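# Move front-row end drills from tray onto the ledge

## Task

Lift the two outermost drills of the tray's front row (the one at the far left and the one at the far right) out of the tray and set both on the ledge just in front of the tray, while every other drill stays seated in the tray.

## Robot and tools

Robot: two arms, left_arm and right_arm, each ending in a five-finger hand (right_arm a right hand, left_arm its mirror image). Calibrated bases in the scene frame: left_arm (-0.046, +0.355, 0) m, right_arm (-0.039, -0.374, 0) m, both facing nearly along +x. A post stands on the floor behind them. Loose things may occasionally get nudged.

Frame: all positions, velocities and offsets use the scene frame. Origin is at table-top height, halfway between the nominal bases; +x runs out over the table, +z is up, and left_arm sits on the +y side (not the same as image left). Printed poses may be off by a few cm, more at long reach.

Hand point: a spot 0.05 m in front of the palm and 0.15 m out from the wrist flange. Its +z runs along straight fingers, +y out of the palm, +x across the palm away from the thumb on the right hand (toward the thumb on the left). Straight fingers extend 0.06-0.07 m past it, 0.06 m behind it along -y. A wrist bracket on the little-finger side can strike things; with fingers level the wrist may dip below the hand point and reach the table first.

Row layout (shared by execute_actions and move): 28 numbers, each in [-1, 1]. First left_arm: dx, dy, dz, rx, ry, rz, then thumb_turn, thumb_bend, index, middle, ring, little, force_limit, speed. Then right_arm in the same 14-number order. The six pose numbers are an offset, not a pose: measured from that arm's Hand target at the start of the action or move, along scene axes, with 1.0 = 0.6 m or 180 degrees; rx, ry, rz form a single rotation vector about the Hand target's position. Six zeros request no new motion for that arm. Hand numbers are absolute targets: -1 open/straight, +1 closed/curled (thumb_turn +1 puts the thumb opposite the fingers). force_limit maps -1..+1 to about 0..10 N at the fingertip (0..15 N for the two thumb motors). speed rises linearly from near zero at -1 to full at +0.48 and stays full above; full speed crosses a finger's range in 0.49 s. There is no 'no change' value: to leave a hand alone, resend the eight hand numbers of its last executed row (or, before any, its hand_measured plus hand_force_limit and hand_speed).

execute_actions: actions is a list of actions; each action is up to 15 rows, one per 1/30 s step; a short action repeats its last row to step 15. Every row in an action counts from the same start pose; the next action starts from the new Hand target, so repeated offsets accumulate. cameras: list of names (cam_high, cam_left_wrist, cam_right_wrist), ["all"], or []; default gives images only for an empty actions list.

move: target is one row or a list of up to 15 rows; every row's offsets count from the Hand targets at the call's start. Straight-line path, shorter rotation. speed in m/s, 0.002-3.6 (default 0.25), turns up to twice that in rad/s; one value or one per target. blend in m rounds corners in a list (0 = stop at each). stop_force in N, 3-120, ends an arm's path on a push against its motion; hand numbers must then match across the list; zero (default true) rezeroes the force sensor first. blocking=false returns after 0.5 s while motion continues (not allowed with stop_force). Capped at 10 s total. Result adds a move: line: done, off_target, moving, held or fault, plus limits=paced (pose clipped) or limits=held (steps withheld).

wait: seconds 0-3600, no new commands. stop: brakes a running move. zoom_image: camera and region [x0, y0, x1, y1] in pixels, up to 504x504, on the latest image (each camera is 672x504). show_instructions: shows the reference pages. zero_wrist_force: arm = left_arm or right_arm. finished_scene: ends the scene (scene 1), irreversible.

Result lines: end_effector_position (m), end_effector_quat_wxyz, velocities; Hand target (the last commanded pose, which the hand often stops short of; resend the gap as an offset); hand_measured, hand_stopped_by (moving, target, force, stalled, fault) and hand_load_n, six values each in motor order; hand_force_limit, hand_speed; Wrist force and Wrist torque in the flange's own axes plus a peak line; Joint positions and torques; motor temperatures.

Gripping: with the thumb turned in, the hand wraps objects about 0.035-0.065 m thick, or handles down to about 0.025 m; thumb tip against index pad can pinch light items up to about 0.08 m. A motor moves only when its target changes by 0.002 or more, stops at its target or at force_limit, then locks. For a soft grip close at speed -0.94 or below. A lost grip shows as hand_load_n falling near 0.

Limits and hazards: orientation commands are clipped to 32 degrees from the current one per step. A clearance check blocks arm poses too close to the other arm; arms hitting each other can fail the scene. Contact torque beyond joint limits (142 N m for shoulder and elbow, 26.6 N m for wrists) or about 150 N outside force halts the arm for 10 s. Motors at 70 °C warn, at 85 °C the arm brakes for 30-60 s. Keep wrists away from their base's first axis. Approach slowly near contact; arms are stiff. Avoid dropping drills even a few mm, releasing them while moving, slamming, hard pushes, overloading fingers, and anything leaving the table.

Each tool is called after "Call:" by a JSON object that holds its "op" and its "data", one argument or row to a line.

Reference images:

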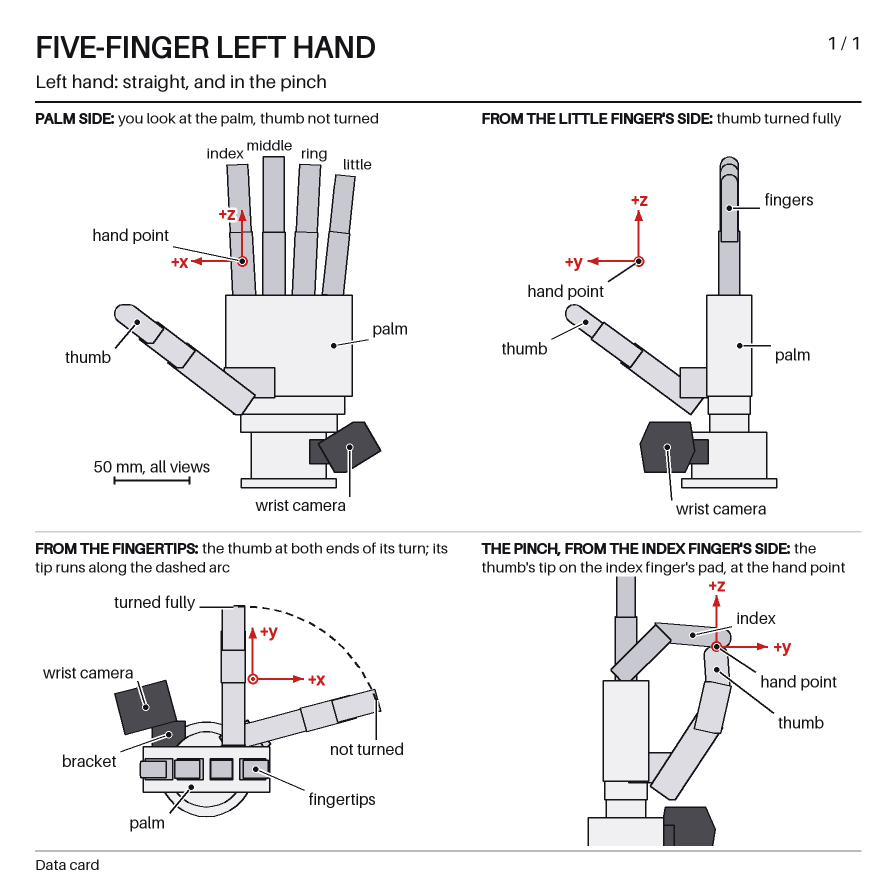

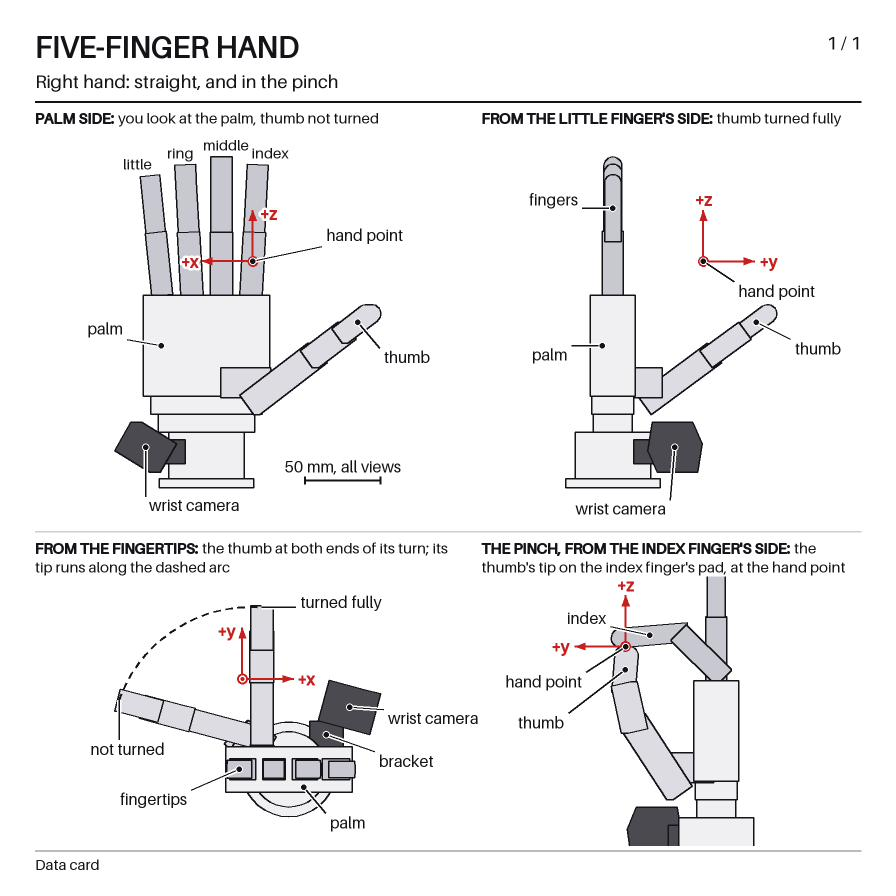

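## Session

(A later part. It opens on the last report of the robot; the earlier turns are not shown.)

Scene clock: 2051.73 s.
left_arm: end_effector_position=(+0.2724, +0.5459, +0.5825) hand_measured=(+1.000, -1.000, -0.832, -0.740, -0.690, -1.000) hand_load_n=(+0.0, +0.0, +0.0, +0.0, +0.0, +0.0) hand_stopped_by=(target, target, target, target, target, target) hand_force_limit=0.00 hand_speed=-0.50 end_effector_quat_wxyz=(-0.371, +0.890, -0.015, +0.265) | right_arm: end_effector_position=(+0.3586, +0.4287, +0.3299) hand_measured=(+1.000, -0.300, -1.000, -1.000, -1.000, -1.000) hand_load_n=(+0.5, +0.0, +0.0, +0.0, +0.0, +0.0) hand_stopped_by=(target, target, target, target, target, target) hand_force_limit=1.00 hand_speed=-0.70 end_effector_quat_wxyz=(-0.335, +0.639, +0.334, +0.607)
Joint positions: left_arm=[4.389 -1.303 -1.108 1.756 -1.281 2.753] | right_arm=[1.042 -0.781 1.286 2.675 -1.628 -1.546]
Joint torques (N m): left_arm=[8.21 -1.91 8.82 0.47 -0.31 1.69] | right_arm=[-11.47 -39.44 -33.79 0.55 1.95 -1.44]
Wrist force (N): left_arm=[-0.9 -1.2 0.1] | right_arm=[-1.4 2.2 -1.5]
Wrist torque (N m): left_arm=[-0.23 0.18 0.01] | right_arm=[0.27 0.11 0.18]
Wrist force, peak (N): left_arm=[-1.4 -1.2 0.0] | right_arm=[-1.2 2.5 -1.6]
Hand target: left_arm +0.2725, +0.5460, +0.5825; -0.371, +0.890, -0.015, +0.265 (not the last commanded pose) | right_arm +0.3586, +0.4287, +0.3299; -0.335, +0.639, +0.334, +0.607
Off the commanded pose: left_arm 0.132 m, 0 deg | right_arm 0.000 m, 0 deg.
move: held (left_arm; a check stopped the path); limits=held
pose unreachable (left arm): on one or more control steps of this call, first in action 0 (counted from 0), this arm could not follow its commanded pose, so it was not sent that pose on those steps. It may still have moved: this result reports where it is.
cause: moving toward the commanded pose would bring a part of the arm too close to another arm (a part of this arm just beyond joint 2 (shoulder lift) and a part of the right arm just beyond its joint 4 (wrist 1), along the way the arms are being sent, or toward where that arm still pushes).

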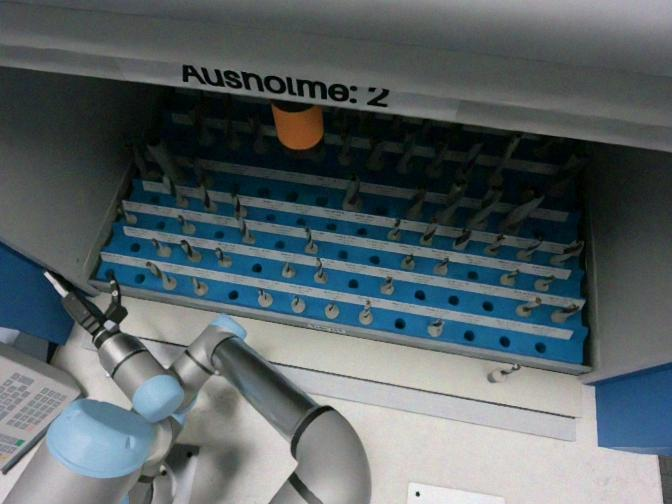

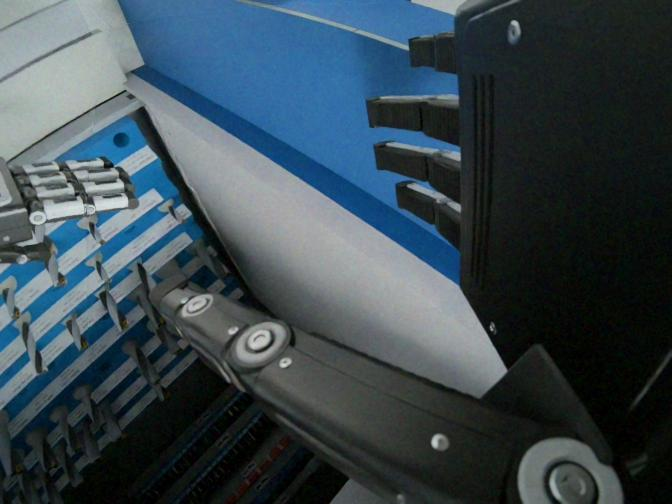

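Call:
{"op": "move", "data": {
  "target": [
    [0,0,0,0,0,0, 1,-1,-1,-1,-1,-1,0,-0.5, 0.05,-0.3,0.1,0,0,0, 1,-0.3,-1,-1,-1,-1,1.0,-0.7],
    [0.0125,-0.21,0.0625,0,0,0, 1,-1,-1,-1,-1,-1,0,-0.5, 0.05,-0.3,0.1,0,0,0, 1,-0.3,-1,-1,-1,-1,1.0,-0.7],
    [0.0125,-0.21,0.0625,0,0,0, 1,-1,-1,-1,-1,-1,0,-0.5, 0.0257,-0.0495,-0.0832,0,0,0, 1,-0.3,-1,-1,-1,-1,1.0,-0.7]
  ],
  "speed": [0.15,0.1,0.12],
  "cameras": ["all"]
}}

Scene clock: 2069.17 s.
left_arm: end_effector_position=(+0.2799, +0.4200, +0.6200) hand_measured=(+1.000, -1.000, -0.832, -0.740, -0.690, -1.000) hand_load_n=(+0.0, +0.0, +0.0, +0.0, +0.0, +0.0) hand_stopped_by=(target, target, target, target, target, target) hand_force_limit=0.00 hand_speed=-0.50 end_effector_quat_wxyz=(-0.371, +0.890, -0.015, +0.265) | right_arm: end_effector_position=(+0.3739, +0.3991, +0.2801) hand_measured=(+1.000, -0.300, -1.000, -1.000, -1.000, -1.000) hand_load_n=(+0.0, +0.0, +0.0, +0.0, +0.0, +0.0) hand_stopped_by=(target, target, target, target, target, target) hand_force_limit=1.00 hand_speed=-0.70 end_effector_quat_wxyz=(-0.335, +0.639, +0.334, +0.607)
Joint positions: left_arm=[3.684 -1.366 -0.932 1.645 -1.849 2.33] | right_arm=[0.997 -0.763 1.403 2.541 -1.583 -1.547]
Joint torques (N m): left_arm=[0.27 15.66 5.3 2.66 0.92 0.28] | right_arm=[-10.99 -44.93 -11.79 -3.04 1.71 0.6]
Wrist force (N): left_arm=[-1.0 -1.3 -0.5] | right_arm=[-1.1 2.0 -1.3]
Wrist torque (N m): left_arm=[-0.22 0.17 -0.05] | right_arm=[0.23 0.07 0.19]
Wrist force, peak (N): left_arm=[-1.2 -2.1 1.4] | right_arm=[-1.3 3.1 -2.5]
Hand target: left_arm +0.2800, +0.4200, +0.6200; -0.371, +0.890, -0.015, +0.265 | right_arm +0.3740, +0.3990, +0.2800; -0.335, +0.639, +0.334, +0.607
Off the commanded pose: left_arm 0.000 m, 0 deg | right_arm 0.000 m, 0 deg.
move: done

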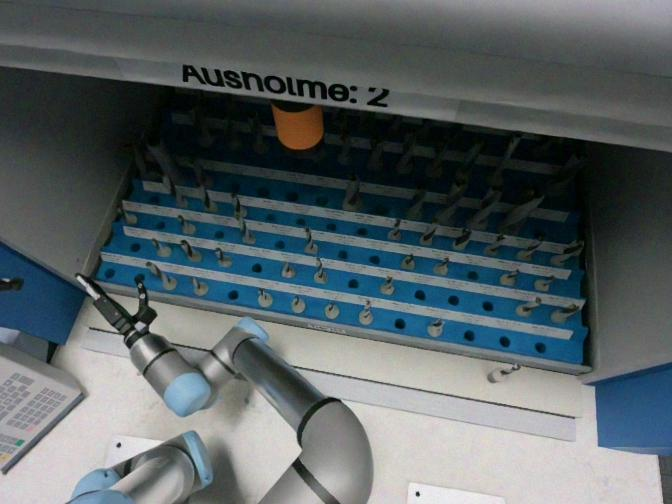

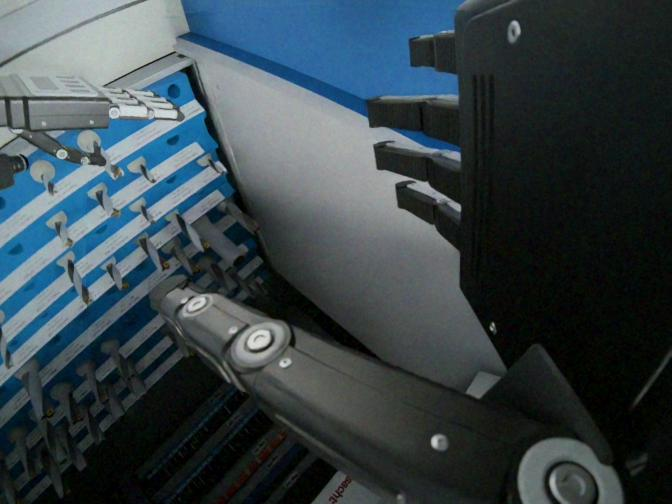

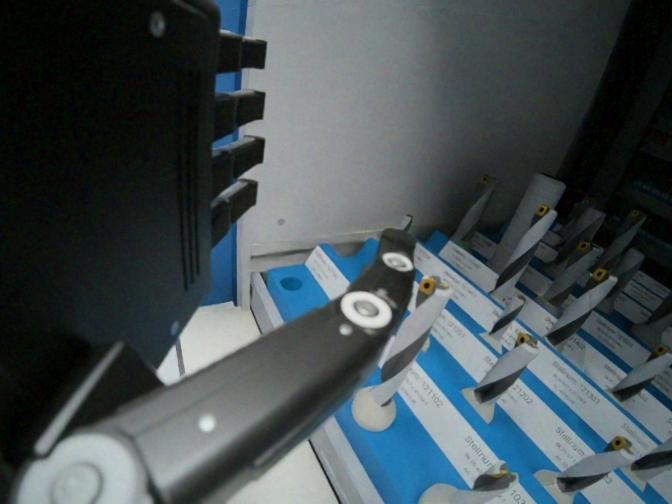

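Call:
{"op": "zoom_image", "data": {
  "camera": "cam_right_wrist",
  "region": [320, 240, 560, 504]
}}

Scaled by 1.909 from the camera's image (finer frame: 960x720).

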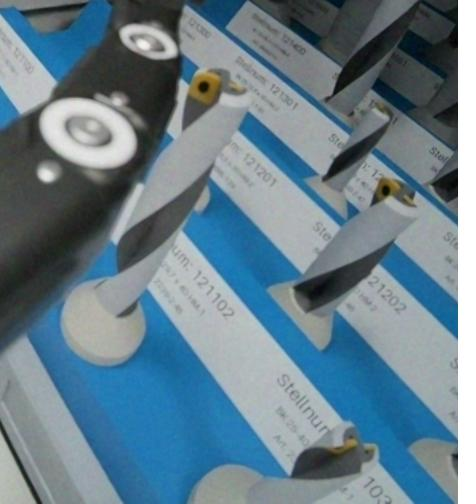

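Call:
{"op": "move", "data": {
  "target": [0,0,0,0,0,0, 1,-1,-1,-1,-1,-1,0,-0.5, 0,0,-0.1373,0,0,0, 1,-0.3,-1,-1,-1,-1,1.0,-0.7],
  "speed": 0.08,
  "stop_force": 8,
  "cameras": ["cam_right_wrist"]
}}

Scene clock: 2098.77 s.
left_arm: end_effector_position=(+0.2800, +0.4200, +0.6200) hand_measured=(+1.000, -1.000, -0.832, -0.740, -0.690, -1.000) hand_load_n=(+0.0, +0.0, +0.0, +0.0, +0.0, +0.0) hand_stopped_by=(target, target, target, target, target, target) hand_force_limit=0.00 hand_speed=-0.50 end_effector_quat_wxyz=(-0.371, +0.890, -0.015, +0.265) | right_arm: end_effector_position=(+0.3740, +0.3990, +0.1976) hand_measured=(+1.000, -0.300, -1.000, -1.000, -1.000, -1.000) hand_load_n=(+0.0, +0.0, +0.0, +0.0, +0.0, +0.0) hand_stopped_by=(target, target, target, target, target, target) hand_force_limit=1.00 hand_speed=-0.70 end_effector_quat_wxyz=(-0.335, +0.639, +0.334, +0.607)
Joint positions: left_arm=[3.684 -1.366 -0.932 1.645 -1.849 2.33] | right_arm=[0.997 -0.635 1.412 2.403 -1.583 -1.547]
Joint torques (N m): left_arm=[6.21 16.18 4.63 2.54 2.36 1.72] | right_arm=[-9.87 -61.19 -26 -0.85 1.79 -0.16]
Wrist force (N): left_arm=[-1.1 -1.4 -0.3] | right_arm=[-1.2 2.1 -1.4]
Wrist torque (N m): left_arm=[-0.25 0.19 -0.06] | right_arm=[0.24 0.09 0.19]
Wrist force, peak (N): left_arm=[-1.4 -1.6 -0.4] | right_arm=[-1.3 2.3 -1.6]
Hand target: left_arm +0.2800, +0.4200, +0.6200; -0.371, +0.890, -0.015, +0.265 | right_arm +0.3740, +0.3990, +0.1976; -0.335, +0.639, +0.334, +0.607
Off the commanded pose: left_arm 0.000 m, 0 deg | right_arm 0.000 m, 0 deg.
move: done

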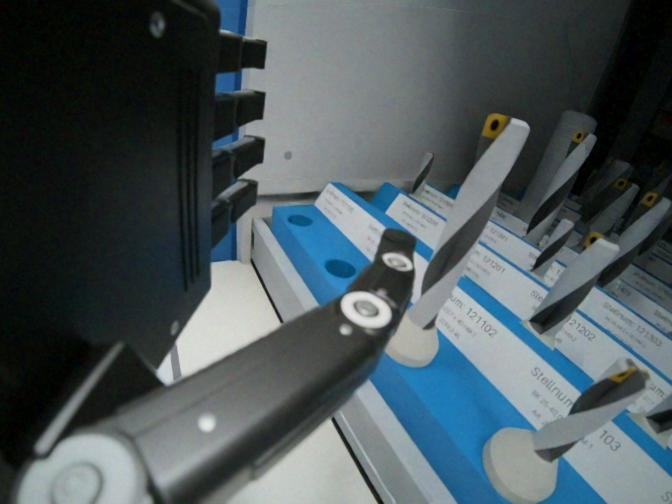

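Call:
{"op": "move", "data": {
  "target": [0,0,0,0,0,0, 1,-1,-1,-1,-1,-1,0,-0.5, 0.0945,-0.038,0.0002,0,0,0, 1,-0.3,-1,-1,-1,-1,1.0,-0.7],
  "speed": 0.05,
  "stop_force": 6,
  "cameras": ["cam_right_wrist"]
}}

Scene clock: 2116.77 s.
left_arm: end_effector_position=(+0.2800, +0.4200, +0.6200) hand_measured=(+1.000, -1.000, -0.832, -0.740, -0.690, -1.000) hand_load_n=(+0.0, +0.0, +0.0, +0.0, +0.0, +0.0) hand_stopped_by=(target, target, target, target, target, target) hand_force_limit=0.00 hand_speed=-0.50 end_effector_quat_wxyz=(-0.371, +0.890, -0.015, +0.265) | right_arm: end_effector_position=(+0.4307, +0.3762, +0.1977) hand_measured=(+1.000, -0.300, -1.000, -1.000, -1.000, -1.000) hand_load_n=(+0.5, +0.0, +0.0, +0.0, +0.0, +0.0) hand_stopped_by=(target, target, target, target, target, target) hand_force_limit=1.00 hand_speed=-0.70 end_effector_quat_wxyz=(-0.335, +0.639, +0.334, +0.607)
Joint positions: left_arm=[3.684 -1.366 -0.932 1.645 -1.849 2.33] | right_arm=[0.902 -0.633 1.406 2.407 -1.488 -1.551]
Joint torques (N m): left_arm=[6.96 15 4.86 2.39 2.52 1.63] | right_arm=[9.27 -58.76 -2.71 -3.14 -1.89 1.36]
Wrist force (N): left_arm=[-1.0 -1.3 -0.3] | right_arm=[-1.0 2.1 -1.6]
Wrist torque (N m): left_arm=[-0.24 0.18 -0.05] | right_arm=[0.25 0.07 0.32]
Wrist force, peak (N): left_arm=[-1.1 -1.5 -0.5] | right_arm=[-1.0 2.7 -1.5]
Hand target: left_arm +0.2800, +0.4200, +0.6200; -0.371, +0.890, -0.015, +0.265 | right_arm +0.4307, +0.3762, +0.1978; -0.335, +0.639, +0.334, +0.607
Off the commanded pose: left_arm 0.000 m, 0 deg | right_arm 0.000 m, 0 deg.
move: done

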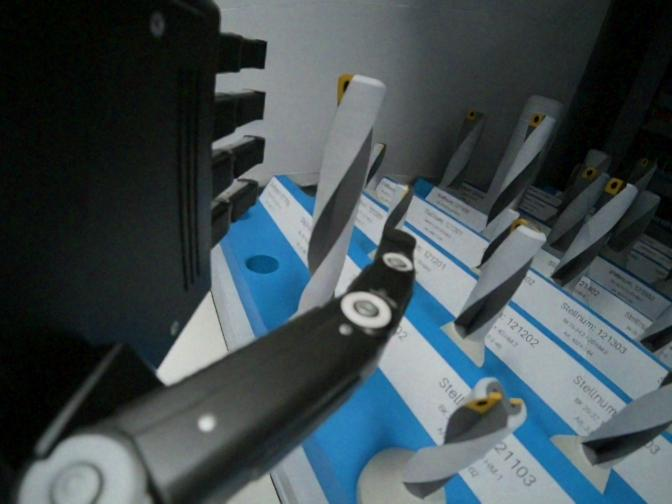

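Call:
{"op": "move", "data": {
  "target": [0,0,0,0,0,0, 1,-1,-1,-1,-1,-1,0,-0.5, 0,0,0,0,0,0, 1,0.03,-0.45,-0.45,-1,-1,0.0,-0.7],
  "speed": 0.05,
  "cameras": ["cam_right_wrist"]
}}

Call:
{"op": "move", "data": {
  "target": [0,0,0,0,0,0, 1,-1,-1,-1,-1,-1,0,-0.5, 0.0138,0.0209,0,0,0,0, 1,0.03,-0.45,-0.45,-1,-1,0.0,-0.7],
  "speed": 0.006,
  "stop_force": 3,
  "cameras": ["cam_right_wrist"]
}}

Scene clock: 2127.63 s.
left_arm: end_effector_position=(+0.2800, +0.4200, +0.6200) hand_measured=(+1.000, -1.000, -0.832, -0.740, -0.690, -1.000) hand_load_n=(+0.0, +0.0, +0.0, +0.0, +0.0, -0.5) hand_stopped_by=(target, target, target, target, target, target) hand_force_limit=0.00 hand_speed=-0.50 end_effector_quat_wxyz=(-0.371, +0.890, -0.015, +0.265) | right_arm: end_effector_position=(+0.4307, +0.3762, +0.1978) hand_measured=(+1.000, +0.030, -0.450, -0.450, -1.000, -1.000) hand_load_n=(+0.0, +0.0, +0.0, +0.0, +0.0, +0.0) hand_stopped_by=(target, target, target, target, target, target) hand_force_limit=0.00 hand_speed=-0.70 end_effector_quat_wxyz=(-0.335, +0.639, +0.334, +0.607)
Joint positions: left_arm=[3.684 -1.366 -0.932 1.645 -1.849 2.33] | right_arm=[0.902 -0.633 1.406 2.407 -1.488 -1.551]
Joint torques (N m): left_arm=[6.19 16.05 5.1 2.26 2.38 1.35] | right_arm=[8.73 -59.21 -2.82 -3.14 -1.84 1.42]
Wrist force (N): left_arm=[-1.0 -1.0 -0.2] | right_arm=[-1.2 1.9 -1.5]
Wrist torque (N m): left_arm=[-0.20 0.18 -0.07] | right_arm=[0.23 0.09 0.31]
Wrist force, peak (N): left_arm=[-1.1 -1.5 -0.3] | right_arm=[-1.2 2.3 -1.7]
Hand target: left_arm +0.2800, +0.4200, +0.6200; -0.371, +0.890, -0.015, +0.265 | right_arm +0.4307, +0.3762, +0.1978; -0.335, +0.639, +0.334, +0.607
Off the commanded pose: left_arm 0.000 m, 0 deg | right_arm 0.000 m, 0 deg.
move: done

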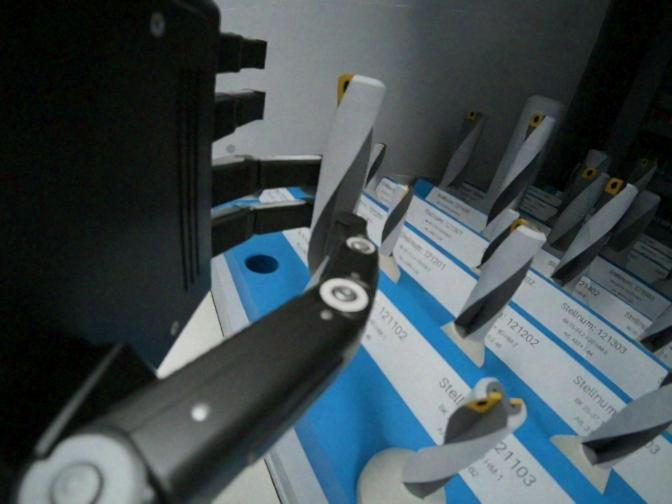

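Scene clock: 2129.17 s.
left_arm: end_effector_position=(+0.2800, +0.4200, +0.6200) hand_measured=(+1.000, -1.000, -0.832, -0.740, -0.690, -1.000) hand_load_n=(+0.0, +0.0, +0.0, +0.0, +0.0, -0.5) hand_stopped_by=(target, target, target, target, target, target) hand_force_limit=0.00 hand_speed=-0.50 end_effector_quat_wxyz=(-0.371, +0.890, -0.015, +0.265) | right_arm: end_effector_position=(+0.4325, +0.3789, +0.1978) hand_measured=(+1.000, +0.030, -0.450, -0.450, -1.000, -1.000) hand_load_n=(+0.0, +1.0, +0.0, +0.0, +0.0, +0.0) hand_stopped_by=(target, target, target, target, target, target) hand_force_limit=0.00 hand_speed=-0.70 end_effector_quat_wxyz=(-0.335, +0.639, +0.334, +0.607)
Joint positions: left_arm=[3.684 -1.366 -0.932 1.645 -1.849 2.33] | right_arm=[0.903 -0.627 1.393 2.414 -1.488 -1.551]
Joint torques (N m): left_arm=[6.71 15.31 5.88 2.61 2.16 1.58] | right_arm=[1 -60.9 -3.31 -2.87 0.55 1.45]
Wrist force (N): left_arm=[-1.2 -1.0 -0.1] | right_arm=[-1.0 2.4 -4.4]
Wrist torque (N m): left_arm=[-0.20 0.21 -0.07] | right_arm=[0.32 0.12 0.31]
Wrist force, peak (N): left_arm=[-1.3 -1.4 -0.3] | right_arm=[-1.1 2.7 -6.5]
Hand target: left_arm +0.2800, +0.4200, +0.6200; -0.371, +0.890, -0.015, +0.265 | right_arm +0.4325, +0.3789, +0.1978; -0.335, +0.639, +0.334, +0.607 (not the last commanded pose)
Off the commanded pose: left_arm 0.000 m, 0 deg | right_arm 0.012 m, 0 deg.
move: contact (right_arm)

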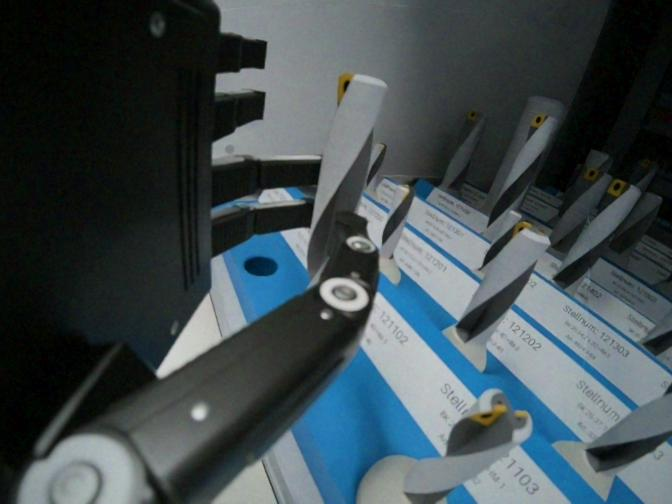

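Call:
{"op": "move", "data": {
  "target": [0,0,0,0,0,0, 1,-1,-1,-1,-1,-1,0,-0.5, 0.0028,-0.0079,0,0,0,0, 1,0.03,-0.45,-0.45,-1,-1,0.0,-0.7],
  "speed": 0.02,
  "cameras": []
}}

Call:
{"op": "move", "data": {
  "target": [0,0,0,0,0,0, 1,-1,-1,-1,-1,-1,0,-0.5, 0.0110,0.0167,0,0,0,0, 1,0.03,-0.45,-0.45,-1,-1,0.0,-0.7],
  "speed": 0.006,
  "stop_force": 3,
  "cameras": []
}}

Call:
{"op": "move", "data": {
  "target": [0,0,0,0,0,0, 1,-1,-1,-1,-1,-1,0,-0.5, 0,0,0,0,0,0, 1,0.03,0.2,0.2,-1,-1,-0.2,-0.85],
  "speed": 0.05,
  "cameras": ["cam_right_wrist"]
}}

Scene clock: 2157.27 s.
left_arm: end_effector_position=(+0.2800, +0.4200, +0.6200) hand_measured=(+1.000, -1.000, -0.832, -0.740, -0.690, -1.000) hand_load_n=(+0.0, +0.0, -0.5, +0.0, +0.0, +0.0) hand_stopped_by=(target, target, target, target, target, target) hand_force_limit=0.00 hand_speed=-0.50 end_effector_quat_wxyz=(-0.371, +0.890, -0.015, +0.265) | right_arm: end_effector_position=(+0.4342, +0.3740, +0.1978) hand_measured=(+1.000, +0.030, -0.450, -0.450, -1.000, -1.000) hand_load_n=(+0.5, +0.0, +0.0, +0.0, +0.0, +0.0) hand_stopped_by=(target, target, target, target, target, target) hand_force_limit=0.00 hand_speed=-0.70 end_effector_quat_wxyz=(-0.335, +0.639, +0.334, +0.607)
Joint positions: left_arm=[3.684 -1.366 -0.932 1.645 -1.849 2.33] | right_arm=[0.896 -0.633 1.407 2.406 -1.481 -1.551]
Joint torques (N m): left_arm=[6.66 14.67 5.92 2.45 2.43 1.43] | right_arm=[6.93 -42.4 -26.7 0.39 -1.38 -1.64]
Wrist force (N): left_arm=[-1.1 -1.2 -0.2] | right_arm=[-1.0 1.9 -1.6]
Wrist torque (N m): left_arm=[-0.22 0.19 -0.06] | right_arm=[0.22 0.06 0.32]
Wrist force, peak (N): left_arm=[-1.1 -1.5 -0.1] | right_arm=[-1.2 2.5 -4.6]
Hand target: left_arm +0.2800, +0.4200, +0.6200; -0.371, +0.890, -0.015, +0.265 | right_arm +0.4342, +0.3742, +0.1978; -0.335, +0.639, +0.334, +0.607
Off the commanded pose: left_arm 0.000 m, 0 deg | right_arm 0.000 m, 0 deg.
move: done

Scene clock: 2159.30 s.
left_arm: end_effector_position=(+0.2800, +0.4200, +0.6200) hand_measured=(+1.000, -1.000, -0.832, -0.740, -0.690, -1.000) hand_load_n=(+0.0, +0.0, +0.0, +0.0, +0.0, +0.0) hand_stopped_by=(target, target, target, target, target, target) hand_force_limit=0.00 hand_speed=-0.50 end_effector_quat_wxyz=(-0.371, +0.890, -0.015, +0.265) | right_arm: end_effector_position=(+0.4364, +0.3781, +0.1978) hand_measured=(+1.000, +0.030, -0.450, -0.450, -1.000, -1.000) hand_load_n=(+0.0, +2.5, +0.0, +0.0, +0.0, +0.0) hand_stopped_by=(target, target, target, target, target, target) hand_force_limit=0.00 hand_speed=-0.70 end_effector_quat_wxyz=(-0.335, +0.638, +0.334, +0.607)
Joint positions: left_arm=[3.684 -1.366 -0.932 1.645 -1.849 2.33] | right_arm=[0.897 -0.625 1.389 2.416 -1.482 -1.551]
Joint torques (N m): left_arm=[4.35 14.41 6.77 2.44 2.35 1.2] | right_arm=[-61.5 -50.57 -11.43 -2.96 1.94 -0.97]
Wrist force (N): left_arm=[-1.0 -1.0 -0.4] | right_arm=[-0.6 3.6 -4.6]
Wrist torque (N m): left_arm=[-0.20 0.18 -0.06] | right_arm=[0.35 0.08 0.35]
Wrist force, peak (N): left_arm=[-1.2 -1.5 -0.1] | right_arm=[-0.8 4.1 -6.4]
Hand target: left_arm +0.2800, +0.4200, +0.6200; -0.371, +0.890, -0.015, +0.265 | right_arm +0.4364, +0.3781, +0.1978; -0.335, +0.638, +0.334, +0.607 (not the last commanded pose)
Off the commanded pose: left_arm 0.000 m, 0 deg | right_arm 0.008 m, 0 deg.
move: contact (right_arm)

Scene clock: 2160.67 s.
left_arm: end_effector_position=(+0.2800, +0.4200, +0.6200) hand_measured=(+1.000, -1.000, -0.832, -0.740, -0.690, -1.000) hand_load_n=(+0.0, +0.0, +0.0, +0.0, +0.0, +0.0) hand_stopped_by=(target, target, target, target, target, target) hand_force_limit=0.00 hand_speed=-0.50 end_effector_quat_wxyz=(-0.371, +0.890, -0.015, +0.265) | right_arm: end_effector_position=(+0.4364, +0.3781, +0.1978) hand_measured=(+1.000, +0.028, -0.050, +0.006, -1.000, -1.000) hand_load_n=(+0.5, +8.0, +2.5, +5.5, +0.0, +0.0) hand_stopped_by=(target, target, force, force, target, target) hand_force_limit=-0.20 hand_speed=-0.85 end_effector_quat_wxyz=(-0.335, +0.638, +0.334, +0.607)
Joint positions: left_arm=[3.684 -1.366 -0.932 1.645 -1.849 2.33] | right_arm=[0.897 -0.625 1.389 2.416 -1.482 -1.551]
Joint torques (N m): left_arm=[5.65 14.91 5.62 2.23 2.17 1.46] | right_arm=[-60.93 -50.1 -11.8 -2.88 1.15 -0.88]
Wrist force (N): left_arm=[-1.1 -1.1 -0.1] | right_arm=[-1.7 1.1 -2.4]
Wrist torque (N m): left_arm=[-0.22 0.20 -0.06] | right_arm=[0.15 0.11 0.27]
Wrist force, peak (N): left_arm=[-1.3 -1.4 -0.4] | right_arm=[-0.7 3.7 -5.1]
Hand target: left_arm +0.2800, +0.4200, +0.6200; -0.371, +0.890, -0.015, +0.265 | right_arm +0.4364, +0.3781, +0.1978; -0.335, +0.638, +0.334, +0.607
Off the commanded pose: left_arm 0.000 m, 0 deg | right_arm 0.000 m, 0 deg.
move: done

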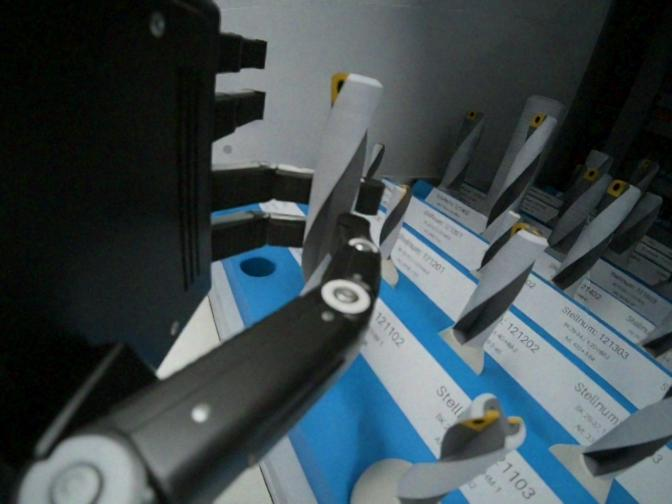

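Call:
{"op": "move", "data": {
  "target": [0,0,0,0,0,0, 1,-1,-1,-1,-1,-1,0,-0.5, 0,0,0,0,0,0, 1,0.03,0.4,0.4,-1,-1,0.6,-0.85],
  "speed": 0.05,
  "cameras": []
}}

Call:
{"op": "move", "data": {
  "target": [0,0,0,0,0,0, 1,-1,-1,-1,-1,-1,0,-0.5, 0,0,0,0,0,0, 1,0.1,0.5,0.5,-1,-1,1.0,-0.8],
  "speed": 0.05,
  "cameras": ["cam_right_wrist"]
}}

Scene clock: 2171.07 s.
left_arm: end_effector_position=(+0.2800, +0.4200, +0.6200) hand_measured=(+1.000, -1.000, -0.832, -0.740, -0.690, -1.000) hand_load_n=(+0.0, +0.0, +0.0, +0.0, +0.0, +0.0) hand_stopped_by=(target, target, target, target, target, target) hand_force_limit=0.00 hand_speed=-0.50 end_effector_quat_wxyz=(-0.371, +0.890, -0.015, +0.265) | right_arm: end_effector_position=(+0.4364, +0.3781, +0.1978) hand_measured=(+1.000, +0.028, -0.012, +0.030, -1.000, -1.000) hand_load_n=(+1.0, +14.5, +11.5, +7.5, +0.0, +0.0) hand_stopped_by=(target, target, force, force, target, target) hand_force_limit=0.60 hand_speed=-0.85 end_effector_quat_wxyz=(-0.335, +0.638, +0.334, +0.607)
Joint positions: left_arm=[3.684 -1.366 -0.932 1.645 -1.849 2.33] | right_arm=[0.897 -0.625 1.389 2.416 -1.482 -1.551]
Joint torques (N m): left_arm=[6.25 14.97 6.18 2.45 2.22 1.32] | right_arm=[-60.85 -50.8 -11.31 -2.68 -1.53 -1.13]
Wrist force (N): left_arm=[-1.1 -1.4 0.0] | right_arm=[1.3 -1.8 1.3]
Wrist torque (N m): left_arm=[-0.26 0.20 -0.06] | right_arm=[-0.03 -0.02 0.38]
Wrist force, peak (N): left_arm=[-1.4 -1.4 -0.4] | right_arm=[-1.7 1.4 -2.5]
Hand target: left_arm +0.2800, +0.4200, +0.6200; -0.371, +0.890, -0.015, +0.265 | right_arm +0.4364, +0.3781, +0.1978; -0.335, +0.638, +0.334, +0.607
Off the commanded pose: left_arm 0.000 m, 0 deg | right_arm 0.000 m, 0 deg.
move: done

Scene clock: 2171.57 s.
left_arm: end_effector_position=(+0.2800, +0.4200, +0.6200) hand_measured=(+1.000, -1.000, -0.832, -0.740, -0.690, -1.000) hand_load_n=(-0.5, +0.0, +0.0, +0.0, +0.0, +0.0) hand_stopped_by=(target, target, target, target, target, target) hand_force_limit=0.00 hand_speed=-0.50 end_effector_quat_wxyz=(-0.371, +0.890, -0.015, +0.265) | right_arm: end_effector_position=(+0.4364, +0.3781, +0.1978) hand_measured=(+1.000, +0.030, -0.012, +0.044, -1.000, -1.000) hand_load_n=(+1.0, +15.5, +10.5, +11.0, +0.0, +0.0) hand_stopped_by=(target, force, force, force, target, target) hand_force_limit=1.00 hand_speed=-0.80 end_effector_quat_wxyz=(-0.335, +0.638, +0.334, +0.607)
Joint positions: left_arm=[3.684 -1.366 -0.932 1.645 -1.849 2.33] | right_arm=[0.897 -0.625 1.389 2.416 -1.482 -1.551]
Joint torques (N m): left_arm=[5.52 14.1 5.88 2.32 2.26 1] | right_arm=[-61.14 -50.46 -12.23 -2.63 -1.66 -1.06]
Wrist force (N): left_arm=[-1.1 -1.3 0.1] | right_arm=[1.1 -2.7 2.5]
Wrist torque (N m): left_arm=[-0.26 0.20 -0.06] | right_arm=[-0.04 -0.06 0.33]
Wrist force, peak (N): left_arm=[-1.3 -1.6 -0.3] | right_arm=[1.0 -3.0 2.8]
Hand target: left_arm +0.2800, +0.4200, +0.6200; -0.371, +0.890, -0.015, +0.265 | right_arm +0.4364, +0.3781, +0.1978; -0.335, +0.638, +0.334, +0.607
Off the commanded pose: left_arm 0.000 m, 0 deg | right_arm 0.000 m, 0 deg.
move: done

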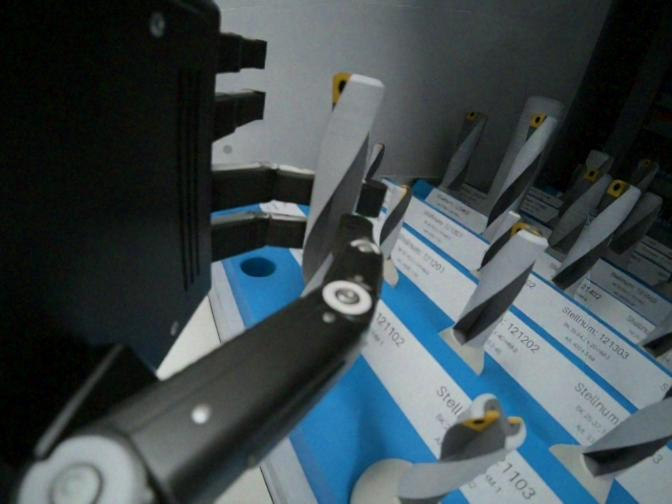

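Call:
{"op": "move", "data": {
  "target": [0,0,0,0,0,0, 1,-1,-1,-1,-1,-1,0,-0.5, 0,0,0.0083,0,0,0, 1,0.1,0.5,0.5,-1,-1,1.0,-0.8],
  "speed": 0.01,
  "cameras": ["cam_right_wrist"]
}}

Scene clock: 2177.03 s.
left_arm: end_effector_position=(+0.2800, +0.4200, +0.6200) hand_measured=(+1.000, -1.000, -0.832, -0.740, -0.690, -1.000) hand_load_n=(+0.0, +0.0, +0.0, +0.0, +0.0, +0.0) hand_stopped_by=(target, target, target, target, target, target) hand_force_limit=0.00 hand_speed=-0.50 end_effector_quat_wxyz=(-0.371, +0.890, -0.015, +0.265) | right_arm: end_effector_position=(+0.4367, +0.3779, +0.2028) hand_measured=(+1.000, +0.030, -0.012, +0.044, -1.000, -1.000) hand_load_n=(+2.0, +10.0, +10.0, +10.0, +0.0, +0.0) hand_stopped_by=(target, force, force, force, target, target) hand_force_limit=1.00 hand_speed=-0.80 end_effector_quat_wxyz=(-0.335, +0.639, +0.334, +0.607)
Joint positions: left_arm=[3.684 -1.366 -0.932 1.645 -1.849 2.33] | right_arm=[0.897 -0.634 1.39 2.424 -1.482 -1.551]
Joint torques (N m): left_arm=[6.38 14.7 6.86 2.42 2.18 1.24] | right_arm=[4.6 -61.45 -6.98 -4.12 -1.9 -1]
Wrist force (N): left_arm=[-1.0 -1.1 -0.1] | right_arm=[-11.0 -0.9 9.8]
Wrist torque (N m): left_arm=[-0.22 0.18 -0.06] | right_arm=[-0.16 -0.13 0.17]
Wrist force, peak (N): left_arm=[-1.2 -1.5 -0.4] | right_arm=[-11.7 0.5 11.9]
Hand target: left_arm +0.2800, +0.4200, +0.6200; -0.371, +0.890, -0.015, +0.265 | right_arm +0.4364, +0.3781, +0.2028; -0.335, +0.638, +0.334, +0.607
Off the commanded pose: left_arm 0.000 m, 0 deg | right_arm 0.000 m, 0 deg.
move: done

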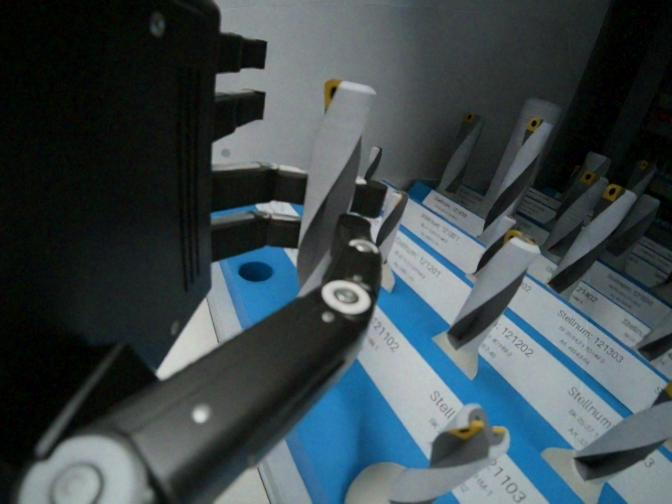

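Call:
{"op": "move", "data": {
  "target": [0,0,0,0,0,0, 1,-1,-1,-1,-1,-1,0,-0.5, 0.0010,0.0012,0.0,0,0,0, 1,0.1,0.5,0.5,-1,-1,1.0,-0.8],
  "speed": 0.01,
  "cameras": ["cam_right_wrist"]
}}

Scene clock: 2196.03 s.
left_arm: end_effector_position=(+0.2800, +0.4200, +0.6200) hand_measured=(+1.000, -1.000, -0.832, -0.740, -0.690, -1.000) hand_load_n=(+0.0, +0.0, +0.0, +0.0, +0.0, +0.0) hand_stopped_by=(target, target, target, target, target, target) hand_force_limit=0.00 hand_speed=-0.50 end_effector_quat_wxyz=(-0.371, +0.890, -0.015, +0.265) | right_arm: end_effector_position=(+0.4370, +0.3789, +0.2028) hand_measured=(+1.000, +0.030, -0.012, +0.044, -1.000, -1.000) hand_load_n=(+1.0, +12.0, +5.5, +6.0, +0.0, +0.0) hand_stopped_by=(target, force, force, force, target, target) hand_force_limit=1.00 hand_speed=-0.80 end_effector_quat_wxyz=(-0.336, +0.638, +0.334, +0.607)
Joint positions: left_arm=[3.684 -1.366 -0.932 1.645 -1.849 2.33] | right_arm=[0.897 -0.632 1.386 2.426 -1.482 -1.551]
Joint torques (N m): left_arm=[6.19 15.16 6.53 2.42 2.05 1.24] | right_arm=[-1.51 -50.47 -16.94 -2.07 -0.41 -1.24]
Wrist force (N): left_arm=[-1.0 -1.2 -0.3] | right_arm=[-4.8 3.1 -0.2]
Wrist torque (N m): left_arm=[-0.23 0.18 -0.05] | right_arm=[0.32 -0.10 0.34]
Wrist force, peak (N): left_arm=[-1.1 -1.4 -0.5] | right_arm=[-11.3 0.8 10.3]
Hand target: left_arm +0.2800, +0.4200, +0.6200; -0.371, +0.890, -0.015, +0.265 | right_arm +0.4370, +0.3788, +0.2028; -0.335, +0.638, +0.334, +0.607
Off the commanded pose: left_arm 0.000 m, 0 deg | right_arm 0.000 m, 0 deg.
move: done

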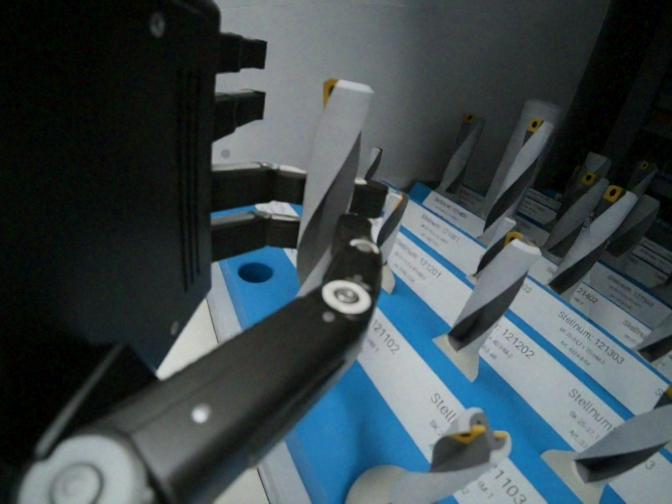

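Call:
{"op": "move", "data": {
  "target": [0,0,0,0,0,0, 1,-1,-1,-1,-1,-1,0,-0.5, 0,0,0,0,0,0, 1,0.12,0.6,0.6,-1,-1,1.0,-0.75],
  "speed": 0.05,
  "cameras": ["cam_right_wrist"]
}}

Scene clock: 2201.40 s.
left_arm: end_effector_position=(+0.2800, +0.4200, +0.6200) hand_measured=(+1.000, -1.000, -0.832, -0.740, -0.690, -1.000) hand_load_n=(+0.0, +0.0, +0.0, +0.0, +0.0, +0.0) hand_stopped_by=(target, target, target, target, target, target) hand_force_limit=0.00 hand_speed=-0.50 end_effector_quat_wxyz=(-0.371, +0.890, -0.015, +0.265) | right_arm: end_effector_position=(+0.4370, +0.3788, +0.2028) hand_measured=(+1.000, +0.034, +0.008, +0.062, -1.000, -1.000) hand_load_n=(+1.0, +15.0, +11.0, +10.0, +0.0, +0.0) hand_stopped_by=(target, force, force, force, target, target) hand_force_limit=1.00 hand_speed=-0.75 end_effector_quat_wxyz=(-0.335, +0.639, +0.334, +0.607)
Joint positions: left_arm=[3.684 -1.366 -0.932 1.645 -1.849 2.33] | right_arm=[0.897 -0.632 1.386 2.426 -1.482 -1.551]
Joint torques (N m): left_arm=[5.38 14.15 6.1 2.03 2.17 1] | right_arm=[-16 -61.02 -5.56 -4.2 1.34 -1.6]
Wrist force (N): left_arm=[-1.1 -1.1 -0.5] | right_arm=[-3.4 3.3 9.3]
Wrist torque (N m): left_arm=[-0.19 0.19 -0.06] | right_arm=[0.01 -0.21 0.38]
Wrist force, peak (N): left_arm=[-1.1 -1.5 -0.3] | right_arm=[-3.2 3.8 10.3]
Hand target: left_arm +0.2800, +0.4200, +0.6200; -0.371, +0.890, -0.015, +0.265 | right_arm +0.4370, +0.3788, +0.2028; -0.335, +0.638, +0.334, +0.607
Off the commanded pose: left_arm 0.000 m, 0 deg | right_arm 0.000 m, 0 deg.
move: done

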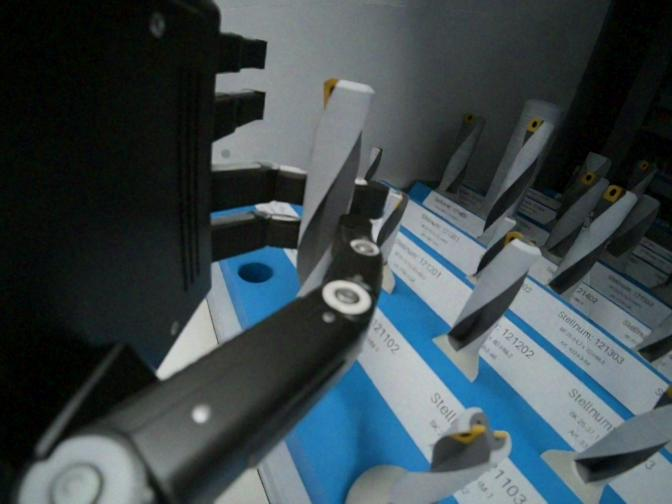

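Call:
{"op": "move", "data": {
  "target": [0,0,0,0,0,0, 1,-1,-1,-1,-1,-1,0,-0.5, 0,0,-0.0083,0,0,0, 1,0.12,0.6,0.6,-1,-1,1.0,-0.75],
  "speed": 0.01,
  "cameras": []
}}

Call:
{"op": "move", "data": {
  "target": [
    [0,0,0,0,0,0, 1,-1,-1,-1,-1,-1,0,-0.5, 0,0,0,0,0,0, 1,0.0,-0.4,-0.4,-1,-1,0.0,-0.85],
    [0,0,0,0,0,0, 1,-1,-1,-1,-1,-1,0,-0.5, -0.0082,-0.0059,0.0,0,0,0, 1,0.03,-0.4,-0.4,-1,-1,0.0,-0.7]
  ],
  "speed": 0.02,
  "cameras": ["cam_right_wrist"]
}}

Scene clock: 2233.90 s.
left_arm: end_effector_position=(+0.2800, +0.4200, +0.6200) hand_measured=(+1.000, -1.000, -0.832, -0.740, -0.690, -1.000) hand_load_n=(+0.0, +0.0, +0.0, +0.0, +0.0, +0.0) hand_stopped_by=(target, target, target, target, target, target) hand_force_limit=0.00 hand_speed=-0.50 end_effector_quat_wxyz=(-0.371, +0.890, -0.015, +0.265) | right_arm: end_effector_position=(+0.4367, +0.3790, +0.1978) hand_measured=(+1.000, +0.032, +0.008, +0.062, -1.000, -1.000) hand_load_n=(-0.5, +20.0, +11.0, +11.0, +0.0, +0.0) hand_stopped_by=(target, force, force, force, target, target) hand_force_limit=1.00 hand_speed=-0.75 end_effector_quat_wxyz=(-0.336, +0.638, +0.334, +0.607)
Joint positions: left_arm=[3.684 -1.366 -0.932 1.645 -1.849 2.33] | right_arm=[0.897 -0.624 1.386 2.418 -1.482 -1.551]
Joint torques (N m): left_arm=[5.03 15.88 6.82 2.23 2 1.04] | right_arm=[-60.78 3.4 -25.98 -0.35 1.48 0.24]
Wrist force (N): left_arm=[-1.1 -1.4 -0.2] | right_arm=[10.1 14.1 15.9]
Wrist torque (N m): left_arm=[-0.27 0.20 -0.05] | right_arm=[0.25 -0.19 0.66]
Wrist force, peak (N): left_arm=[-1.1 -1.6 -0.4] | right_arm=[10.1 14.0 16.2]
Hand target: left_arm +0.2800, +0.4200, +0.6200; -0.371, +0.890, -0.015, +0.265 | right_arm +0.4370, +0.3788, +0.1978; -0.335, +0.638, +0.334, +0.607
Off the commanded pose: left_arm 0.000 m, 0 deg | right_arm 0.000 m, 0 deg.
move: done

Scene clock: 2236.40 s.
left_arm: end_effector_position=(+0.2800, +0.4200, +0.6200) hand_measured=(+1.000, -1.000, -0.832, -0.740, -0.690, -1.000) hand_load_n=(+0.0, +0.0, +0.0, +0.0, +0.0, +0.0) hand_stopped_by=(target, target, target, target, target, target) hand_force_limit=0.00 hand_speed=-0.50 end_effector_quat_wxyz=(-0.371, +0.890, -0.015, +0.265) | right_arm: end_effector_position=(+0.4321, +0.3753, +0.1978) hand_measured=(+1.000, +0.030, -0.400, -0.400, -1.000, -1.000) hand_load_n=(+0.0, +0.0, +0.0, +0.0, +0.0, +0.0) hand_stopped_by=(target, target, target, target, target, target) hand_force_limit=0.00 hand_speed=-0.70 end_effector_quat_wxyz=(-0.335, +0.638, +0.334, +0.607)
Joint positions: left_arm=[3.684 -1.366 -0.932 1.645 -1.849 2.33] | right_arm=[0.899 -0.633 1.407 2.407 -1.485 -1.551]
Joint torques (N m): left_arm=[5.69 13.87 7.54 2.25 1.75 0.97] | right_arm=[8.61 -39.79 -29.72 0.64 1.59 1.45]
Wrist force (N): left_arm=[-1.2 -1.0 -0.3] | right_arm=[-1.2 1.3 -1.5]
Wrist torque (N m): left_arm=[-0.19 0.20 -0.07] | right_arm=[0.09 0.11 0.26]
Wrist force, peak (N): left_arm=[-1.3 -1.4 -0.3] | right_arm=[10.0 14.2 15.7]
Hand target: left_arm +0.2800, +0.4200, +0.6200; -0.371, +0.890, -0.015, +0.265 | right_arm +0.4321, +0.3753, +0.1978; -0.335, +0.638, +0.334, +0.607
Off the commanded pose: left_arm 0.000 m, 0 deg | right_arm 0.000 m, 0 deg.
move: done

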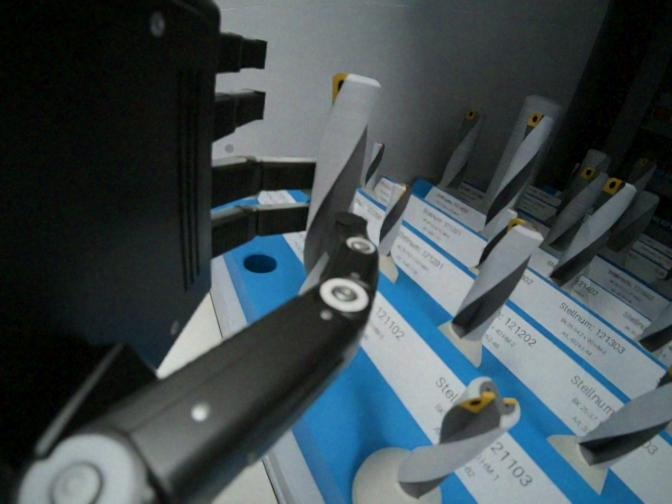

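Call:
{"op": "move", "data": {
  "target": [0,0,0,0,0,0, 1,-1,-1,-1,-1,-1,0,-0.5, 0.0110,0.0167,0,0,0,0, 1,0.03,-0.4,-0.4,-1,-1,0.0,-0.7],
  "speed": 0.006,
  "stop_force": 3,
  "cameras": []
}}

Call:
{"op": "move", "data": {
  "target": [0,0,0,0,0,0, 1,-1,-1,-1,-1,-1,0,-0.5, 0,0,0,0,0,0, 1,0.03,0.3,0.3,-1,-1,0.6,-0.85],
  "speed": 0.05,
  "cameras": ["cam_right_wrist"]
}}

Scene clock: 2245.27 s.
left_arm: end_effector_position=(+0.2800, +0.4200, +0.6200) hand_measured=(+1.000, -1.000, -0.832, -0.740, -0.690, -1.000) hand_load_n=(+0.0, +0.0, +0.0, +0.0, +0.0, +0.0) hand_stopped_by=(target, target, target, target, target, target) hand_force_limit=0.00 hand_speed=-0.50 end_effector_quat_wxyz=(-0.371, +0.890, -0.015, +0.265) | right_arm: end_effector_position=(+0.4343, +0.3786, +0.1978) hand_measured=(+1.000, +0.030, -0.400, -0.400, -1.000, -1.000) hand_load_n=(+0.0, +1.5, +0.0, +0.0, +0.0, +0.0) hand_stopped_by=(target, target, target, target, target, target) hand_force_limit=0.00 hand_speed=-0.70 end_effector_quat_wxyz=(-0.335, +0.638, +0.334, +0.607)
Joint positions: left_arm=[3.684 -1.366 -0.932 1.645 -1.849 2.33] | right_arm=[0.9 -0.626 1.391 2.415 -1.485 -1.551]
Joint torques (N m): left_arm=[5.62 15.85 7.2 2.22 1.91 1.01] | right_arm=[0.23 -60.86 -3.75 -2.84 1.39 1.47]
Wrist force (N): left_arm=[-0.9 -1.1 -0.5] | right_arm=[-0.9 2.3 -3.7]
Wrist torque (N m): left_arm=[-0.20 0.16 -0.06] | right_arm=[0.21 0.12 0.28]
Wrist force, peak (N): left_arm=[-1.3 -1.5 -0.4] | right_arm=[-1.2 2.9 -5.6]
Hand target: left_arm +0.2800, +0.4200, +0.6200; -0.371, +0.890, -0.015, +0.265 | right_arm +0.4343, +0.3786, +0.1978; -0.335, +0.638, +0.334, +0.607 (not the last commanded pose)
Off the commanded pose: left_arm 0.000 m, 0 deg | right_arm 0.008 m, 0 deg.
move: contact (right_arm)

Scene clock: 2246.53 s.
left_arm: end_effector_position=(+0.2800, +0.4200, +0.6200) hand_measured=(+1.000, -1.000, -0.832, -0.740, -0.690, -1.000) hand_load_n=(+0.0, +0.0, +0.0, +0.0, +0.5, +0.0) hand_stopped_by=(target, target, target, target, target, target) hand_force_limit=0.00 hand_speed=-0.50 end_effector_quat_wxyz=(-0.371, +0.890, -0.015, +0.265) | right_arm: end_effector_position=(+0.4343, +0.3786, +0.1978) hand_measured=(+1.000, +0.028, -0.042, +0.014, -1.000, -1.000) hand_load_n=(+0.5, +9.0, +5.0, +7.5, +0.0, +0.0) hand_stopped_by=(target, target, force, force, target, target) hand_force_limit=0.60 hand_speed=-0.85 end_effector_quat_wxyz=(-0.335, +0.638, +0.334, +0.607)
Joint positions: left_arm=[3.684 -1.366 -0.932 1.645 -1.849 2.33] | right_arm=[0.9 -0.626 1.391 2.415 -1.485 -1.551]
Joint torques (N m): left_arm=[6.38 14.37 6.82 2.28 2.05 0.72] | right_arm=[-9.9 -59.61 -3.64 -2.85 1.13 1.4]
Wrist force (N): left_arm=[-1.1 -1.2 -0.3] | right_arm=[-0.3 -0.1 -1.9]
Wrist torque (N m): left_arm=[-0.22 0.19 -0.06] | right_arm=[0.04 0.05 0.27]
Wrist force, peak (N): left_arm=[-1.3 -1.3 -0.1] | right_arm=[-0.9 2.5 -3.9]
Hand target: left_arm +0.2800, +0.4200, +0.6200; -0.371, +0.890, -0.015, +0.265 | right_arm +0.4343, +0.3786, +0.1978; -0.335, +0.638, +0.334, +0.607
Off the commanded pose: left_arm 0.000 m, 0 deg | right_arm 0.000 m, 0 deg.
move: done

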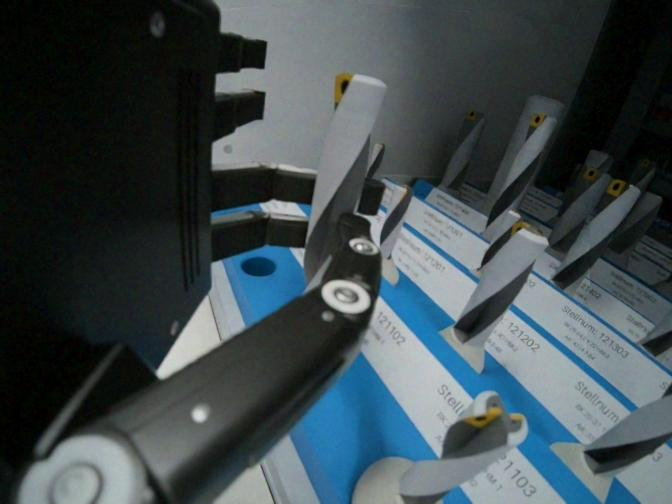

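Call:
{"op": "move", "data": {
  "target": [0,0,0,0,0,0, 1,-1,-1,-1,-1,-1,0,-0.5, 0,0,0,0,0,0, 1,0.1,0.5,0.5,-1,-1,1.0,-0.75],
  "speed": 0.05,
  "cameras": []
}}

Scene clock: 2251.40 s.
left_arm: end_effector_position=(+0.2800, +0.4200, +0.6200) hand_measured=(+1.000, -1.000, -0.832, -0.740, -0.690, -1.000) hand_load_n=(+0.0, +0.0, +0.0, +0.0, +0.0, +0.0) hand_stopped_by=(target, target, target, target, target, target) hand_force_limit=0.00 hand_speed=-0.50 end_effector_quat_wxyz=(-0.371, +0.890, -0.015, +0.265) | right_arm: end_effector_position=(+0.4343, +0.3786, +0.1978) hand_measured=(+1.000, +0.044, -0.022, +0.030, -1.000, -1.000) hand_load_n=(+0.5, +15.5, +10.5, +11.5, +0.0, +0.0) hand_stopped_by=(target, force, force, force, target, target) hand_force_limit=1.00 hand_speed=-0.75 end_effector_quat_wxyz=(-0.335, +0.638, +0.334, +0.607)
Joint positions: left_arm=[3.684 -1.366 -0.932 1.645 -1.849 2.33] | right_arm=[0.9 -0.626 1.391 2.415 -1.485 -1.551]
Joint torques (N m): left_arm=[5.98 14.67 7.26 2.28 1.95 0.63] | right_arm=[-9.49 -51.11 -3.55 -1.63 -1.78 1.32]
Wrist force (N): left_arm=[-0.8 -1.1 -0.3] | right_arm=[0.4 -0.8 -0.4]
Wrist torque (N m): left_arm=[-0.21 0.14 -0.04] | right_arm=[0.13 -0.02 0.31]
Wrist force, peak (N): left_arm=[-1.3 -1.4 -0.3] | right_arm=[-0.1 -0.3 -2.2]
Hand target: left_arm +0.2800, +0.4200, +0.6200; -0.371, +0.890, -0.015, +0.265 | right_arm +0.4343, +0.3786, +0.1978; -0.335, +0.638, +0.334, +0.607
Off the commanded pose: left_arm 0.000 m, 0 deg | right_arm 0.000 m, 0 deg.
move: done

Call:
{"op": "move", "data": {
  "target": [0,0,0,0,0,0, 1,-1,-1,-1,-1,-1,0,-0.5, 0,0,0.0083,0,0,0, 1,0.1,0.5,0.5,-1,-1,1.0,-0.75],
  "speed": 0.01,
  "cameras": ["cam_right_wrist"]
}}

Scene clock: 2256.20 s.
left_arm: end_effector_position=(+0.2800, +0.4200, +0.6200) hand_measured=(+1.000, -1.000, -0.832, -0.740, -0.690, -1.000) hand_load_n=(-0.5, +0.0, +0.0, +0.0, +0.0, -0.5) hand_stopped_by=(target, target, target, target, target, target) hand_force_limit=0.00 hand_speed=-0.50 end_effector_quat_wxyz=(-0.371, +0.890, -0.015, +0.265) | right_arm: end_effector_position=(+0.4343, +0.3786, +0.2029) hand_measured=(+1.000, +0.042, -0.022, +0.030, -1.000, -1.000) hand_load_n=(+1.5, +16.0, +9.5, +11.0, +0.0, +0.0) hand_stopped_by=(target, force, force, force, target, target) hand_force_limit=1.00 hand_speed=-0.75 end_effector_quat_wxyz=(-0.335, +0.638, +0.334, +0.607)
Joint positions: left_arm=[3.684 -1.366 -0.932 1.645 -1.849 2.33] | right_arm=[0.9 -0.635 1.392 2.423 -1.485 -1.551]
Joint torques (N m): left_arm=[6.35 14.47 7.37 2.08 1.93 0.3] | right_arm=[-9.22 -54.75 -5.86 -2.04 -1.85 1.35]
Wrist force (N): left_arm=[-1.0 -1.2 -0.2] | right_arm=[-6.0 1.2 -1.2]
Wrist torque (N m): left_arm=[-0.23 0.19 -0.06] | right_arm=[0.23 0.06 0.22]
Wrist force, peak (N): left_arm=[-1.1 -1.6 -0.1] | right_arm=[-6.7 0.6 -0.9]
Hand target: left_arm +0.2800, +0.4200, +0.6200; -0.371, +0.890, -0.015, +0.265 | right_arm +0.4343, +0.3786, +0.2028; -0.335, +0.638, +0.334, +0.607
Off the commanded pose: left_arm 0.000 m, 0 deg | right_arm 0.000 m, 0 deg.
move: done

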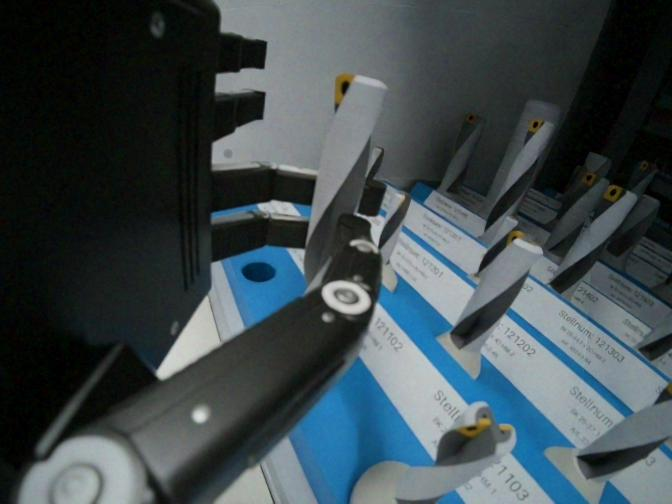

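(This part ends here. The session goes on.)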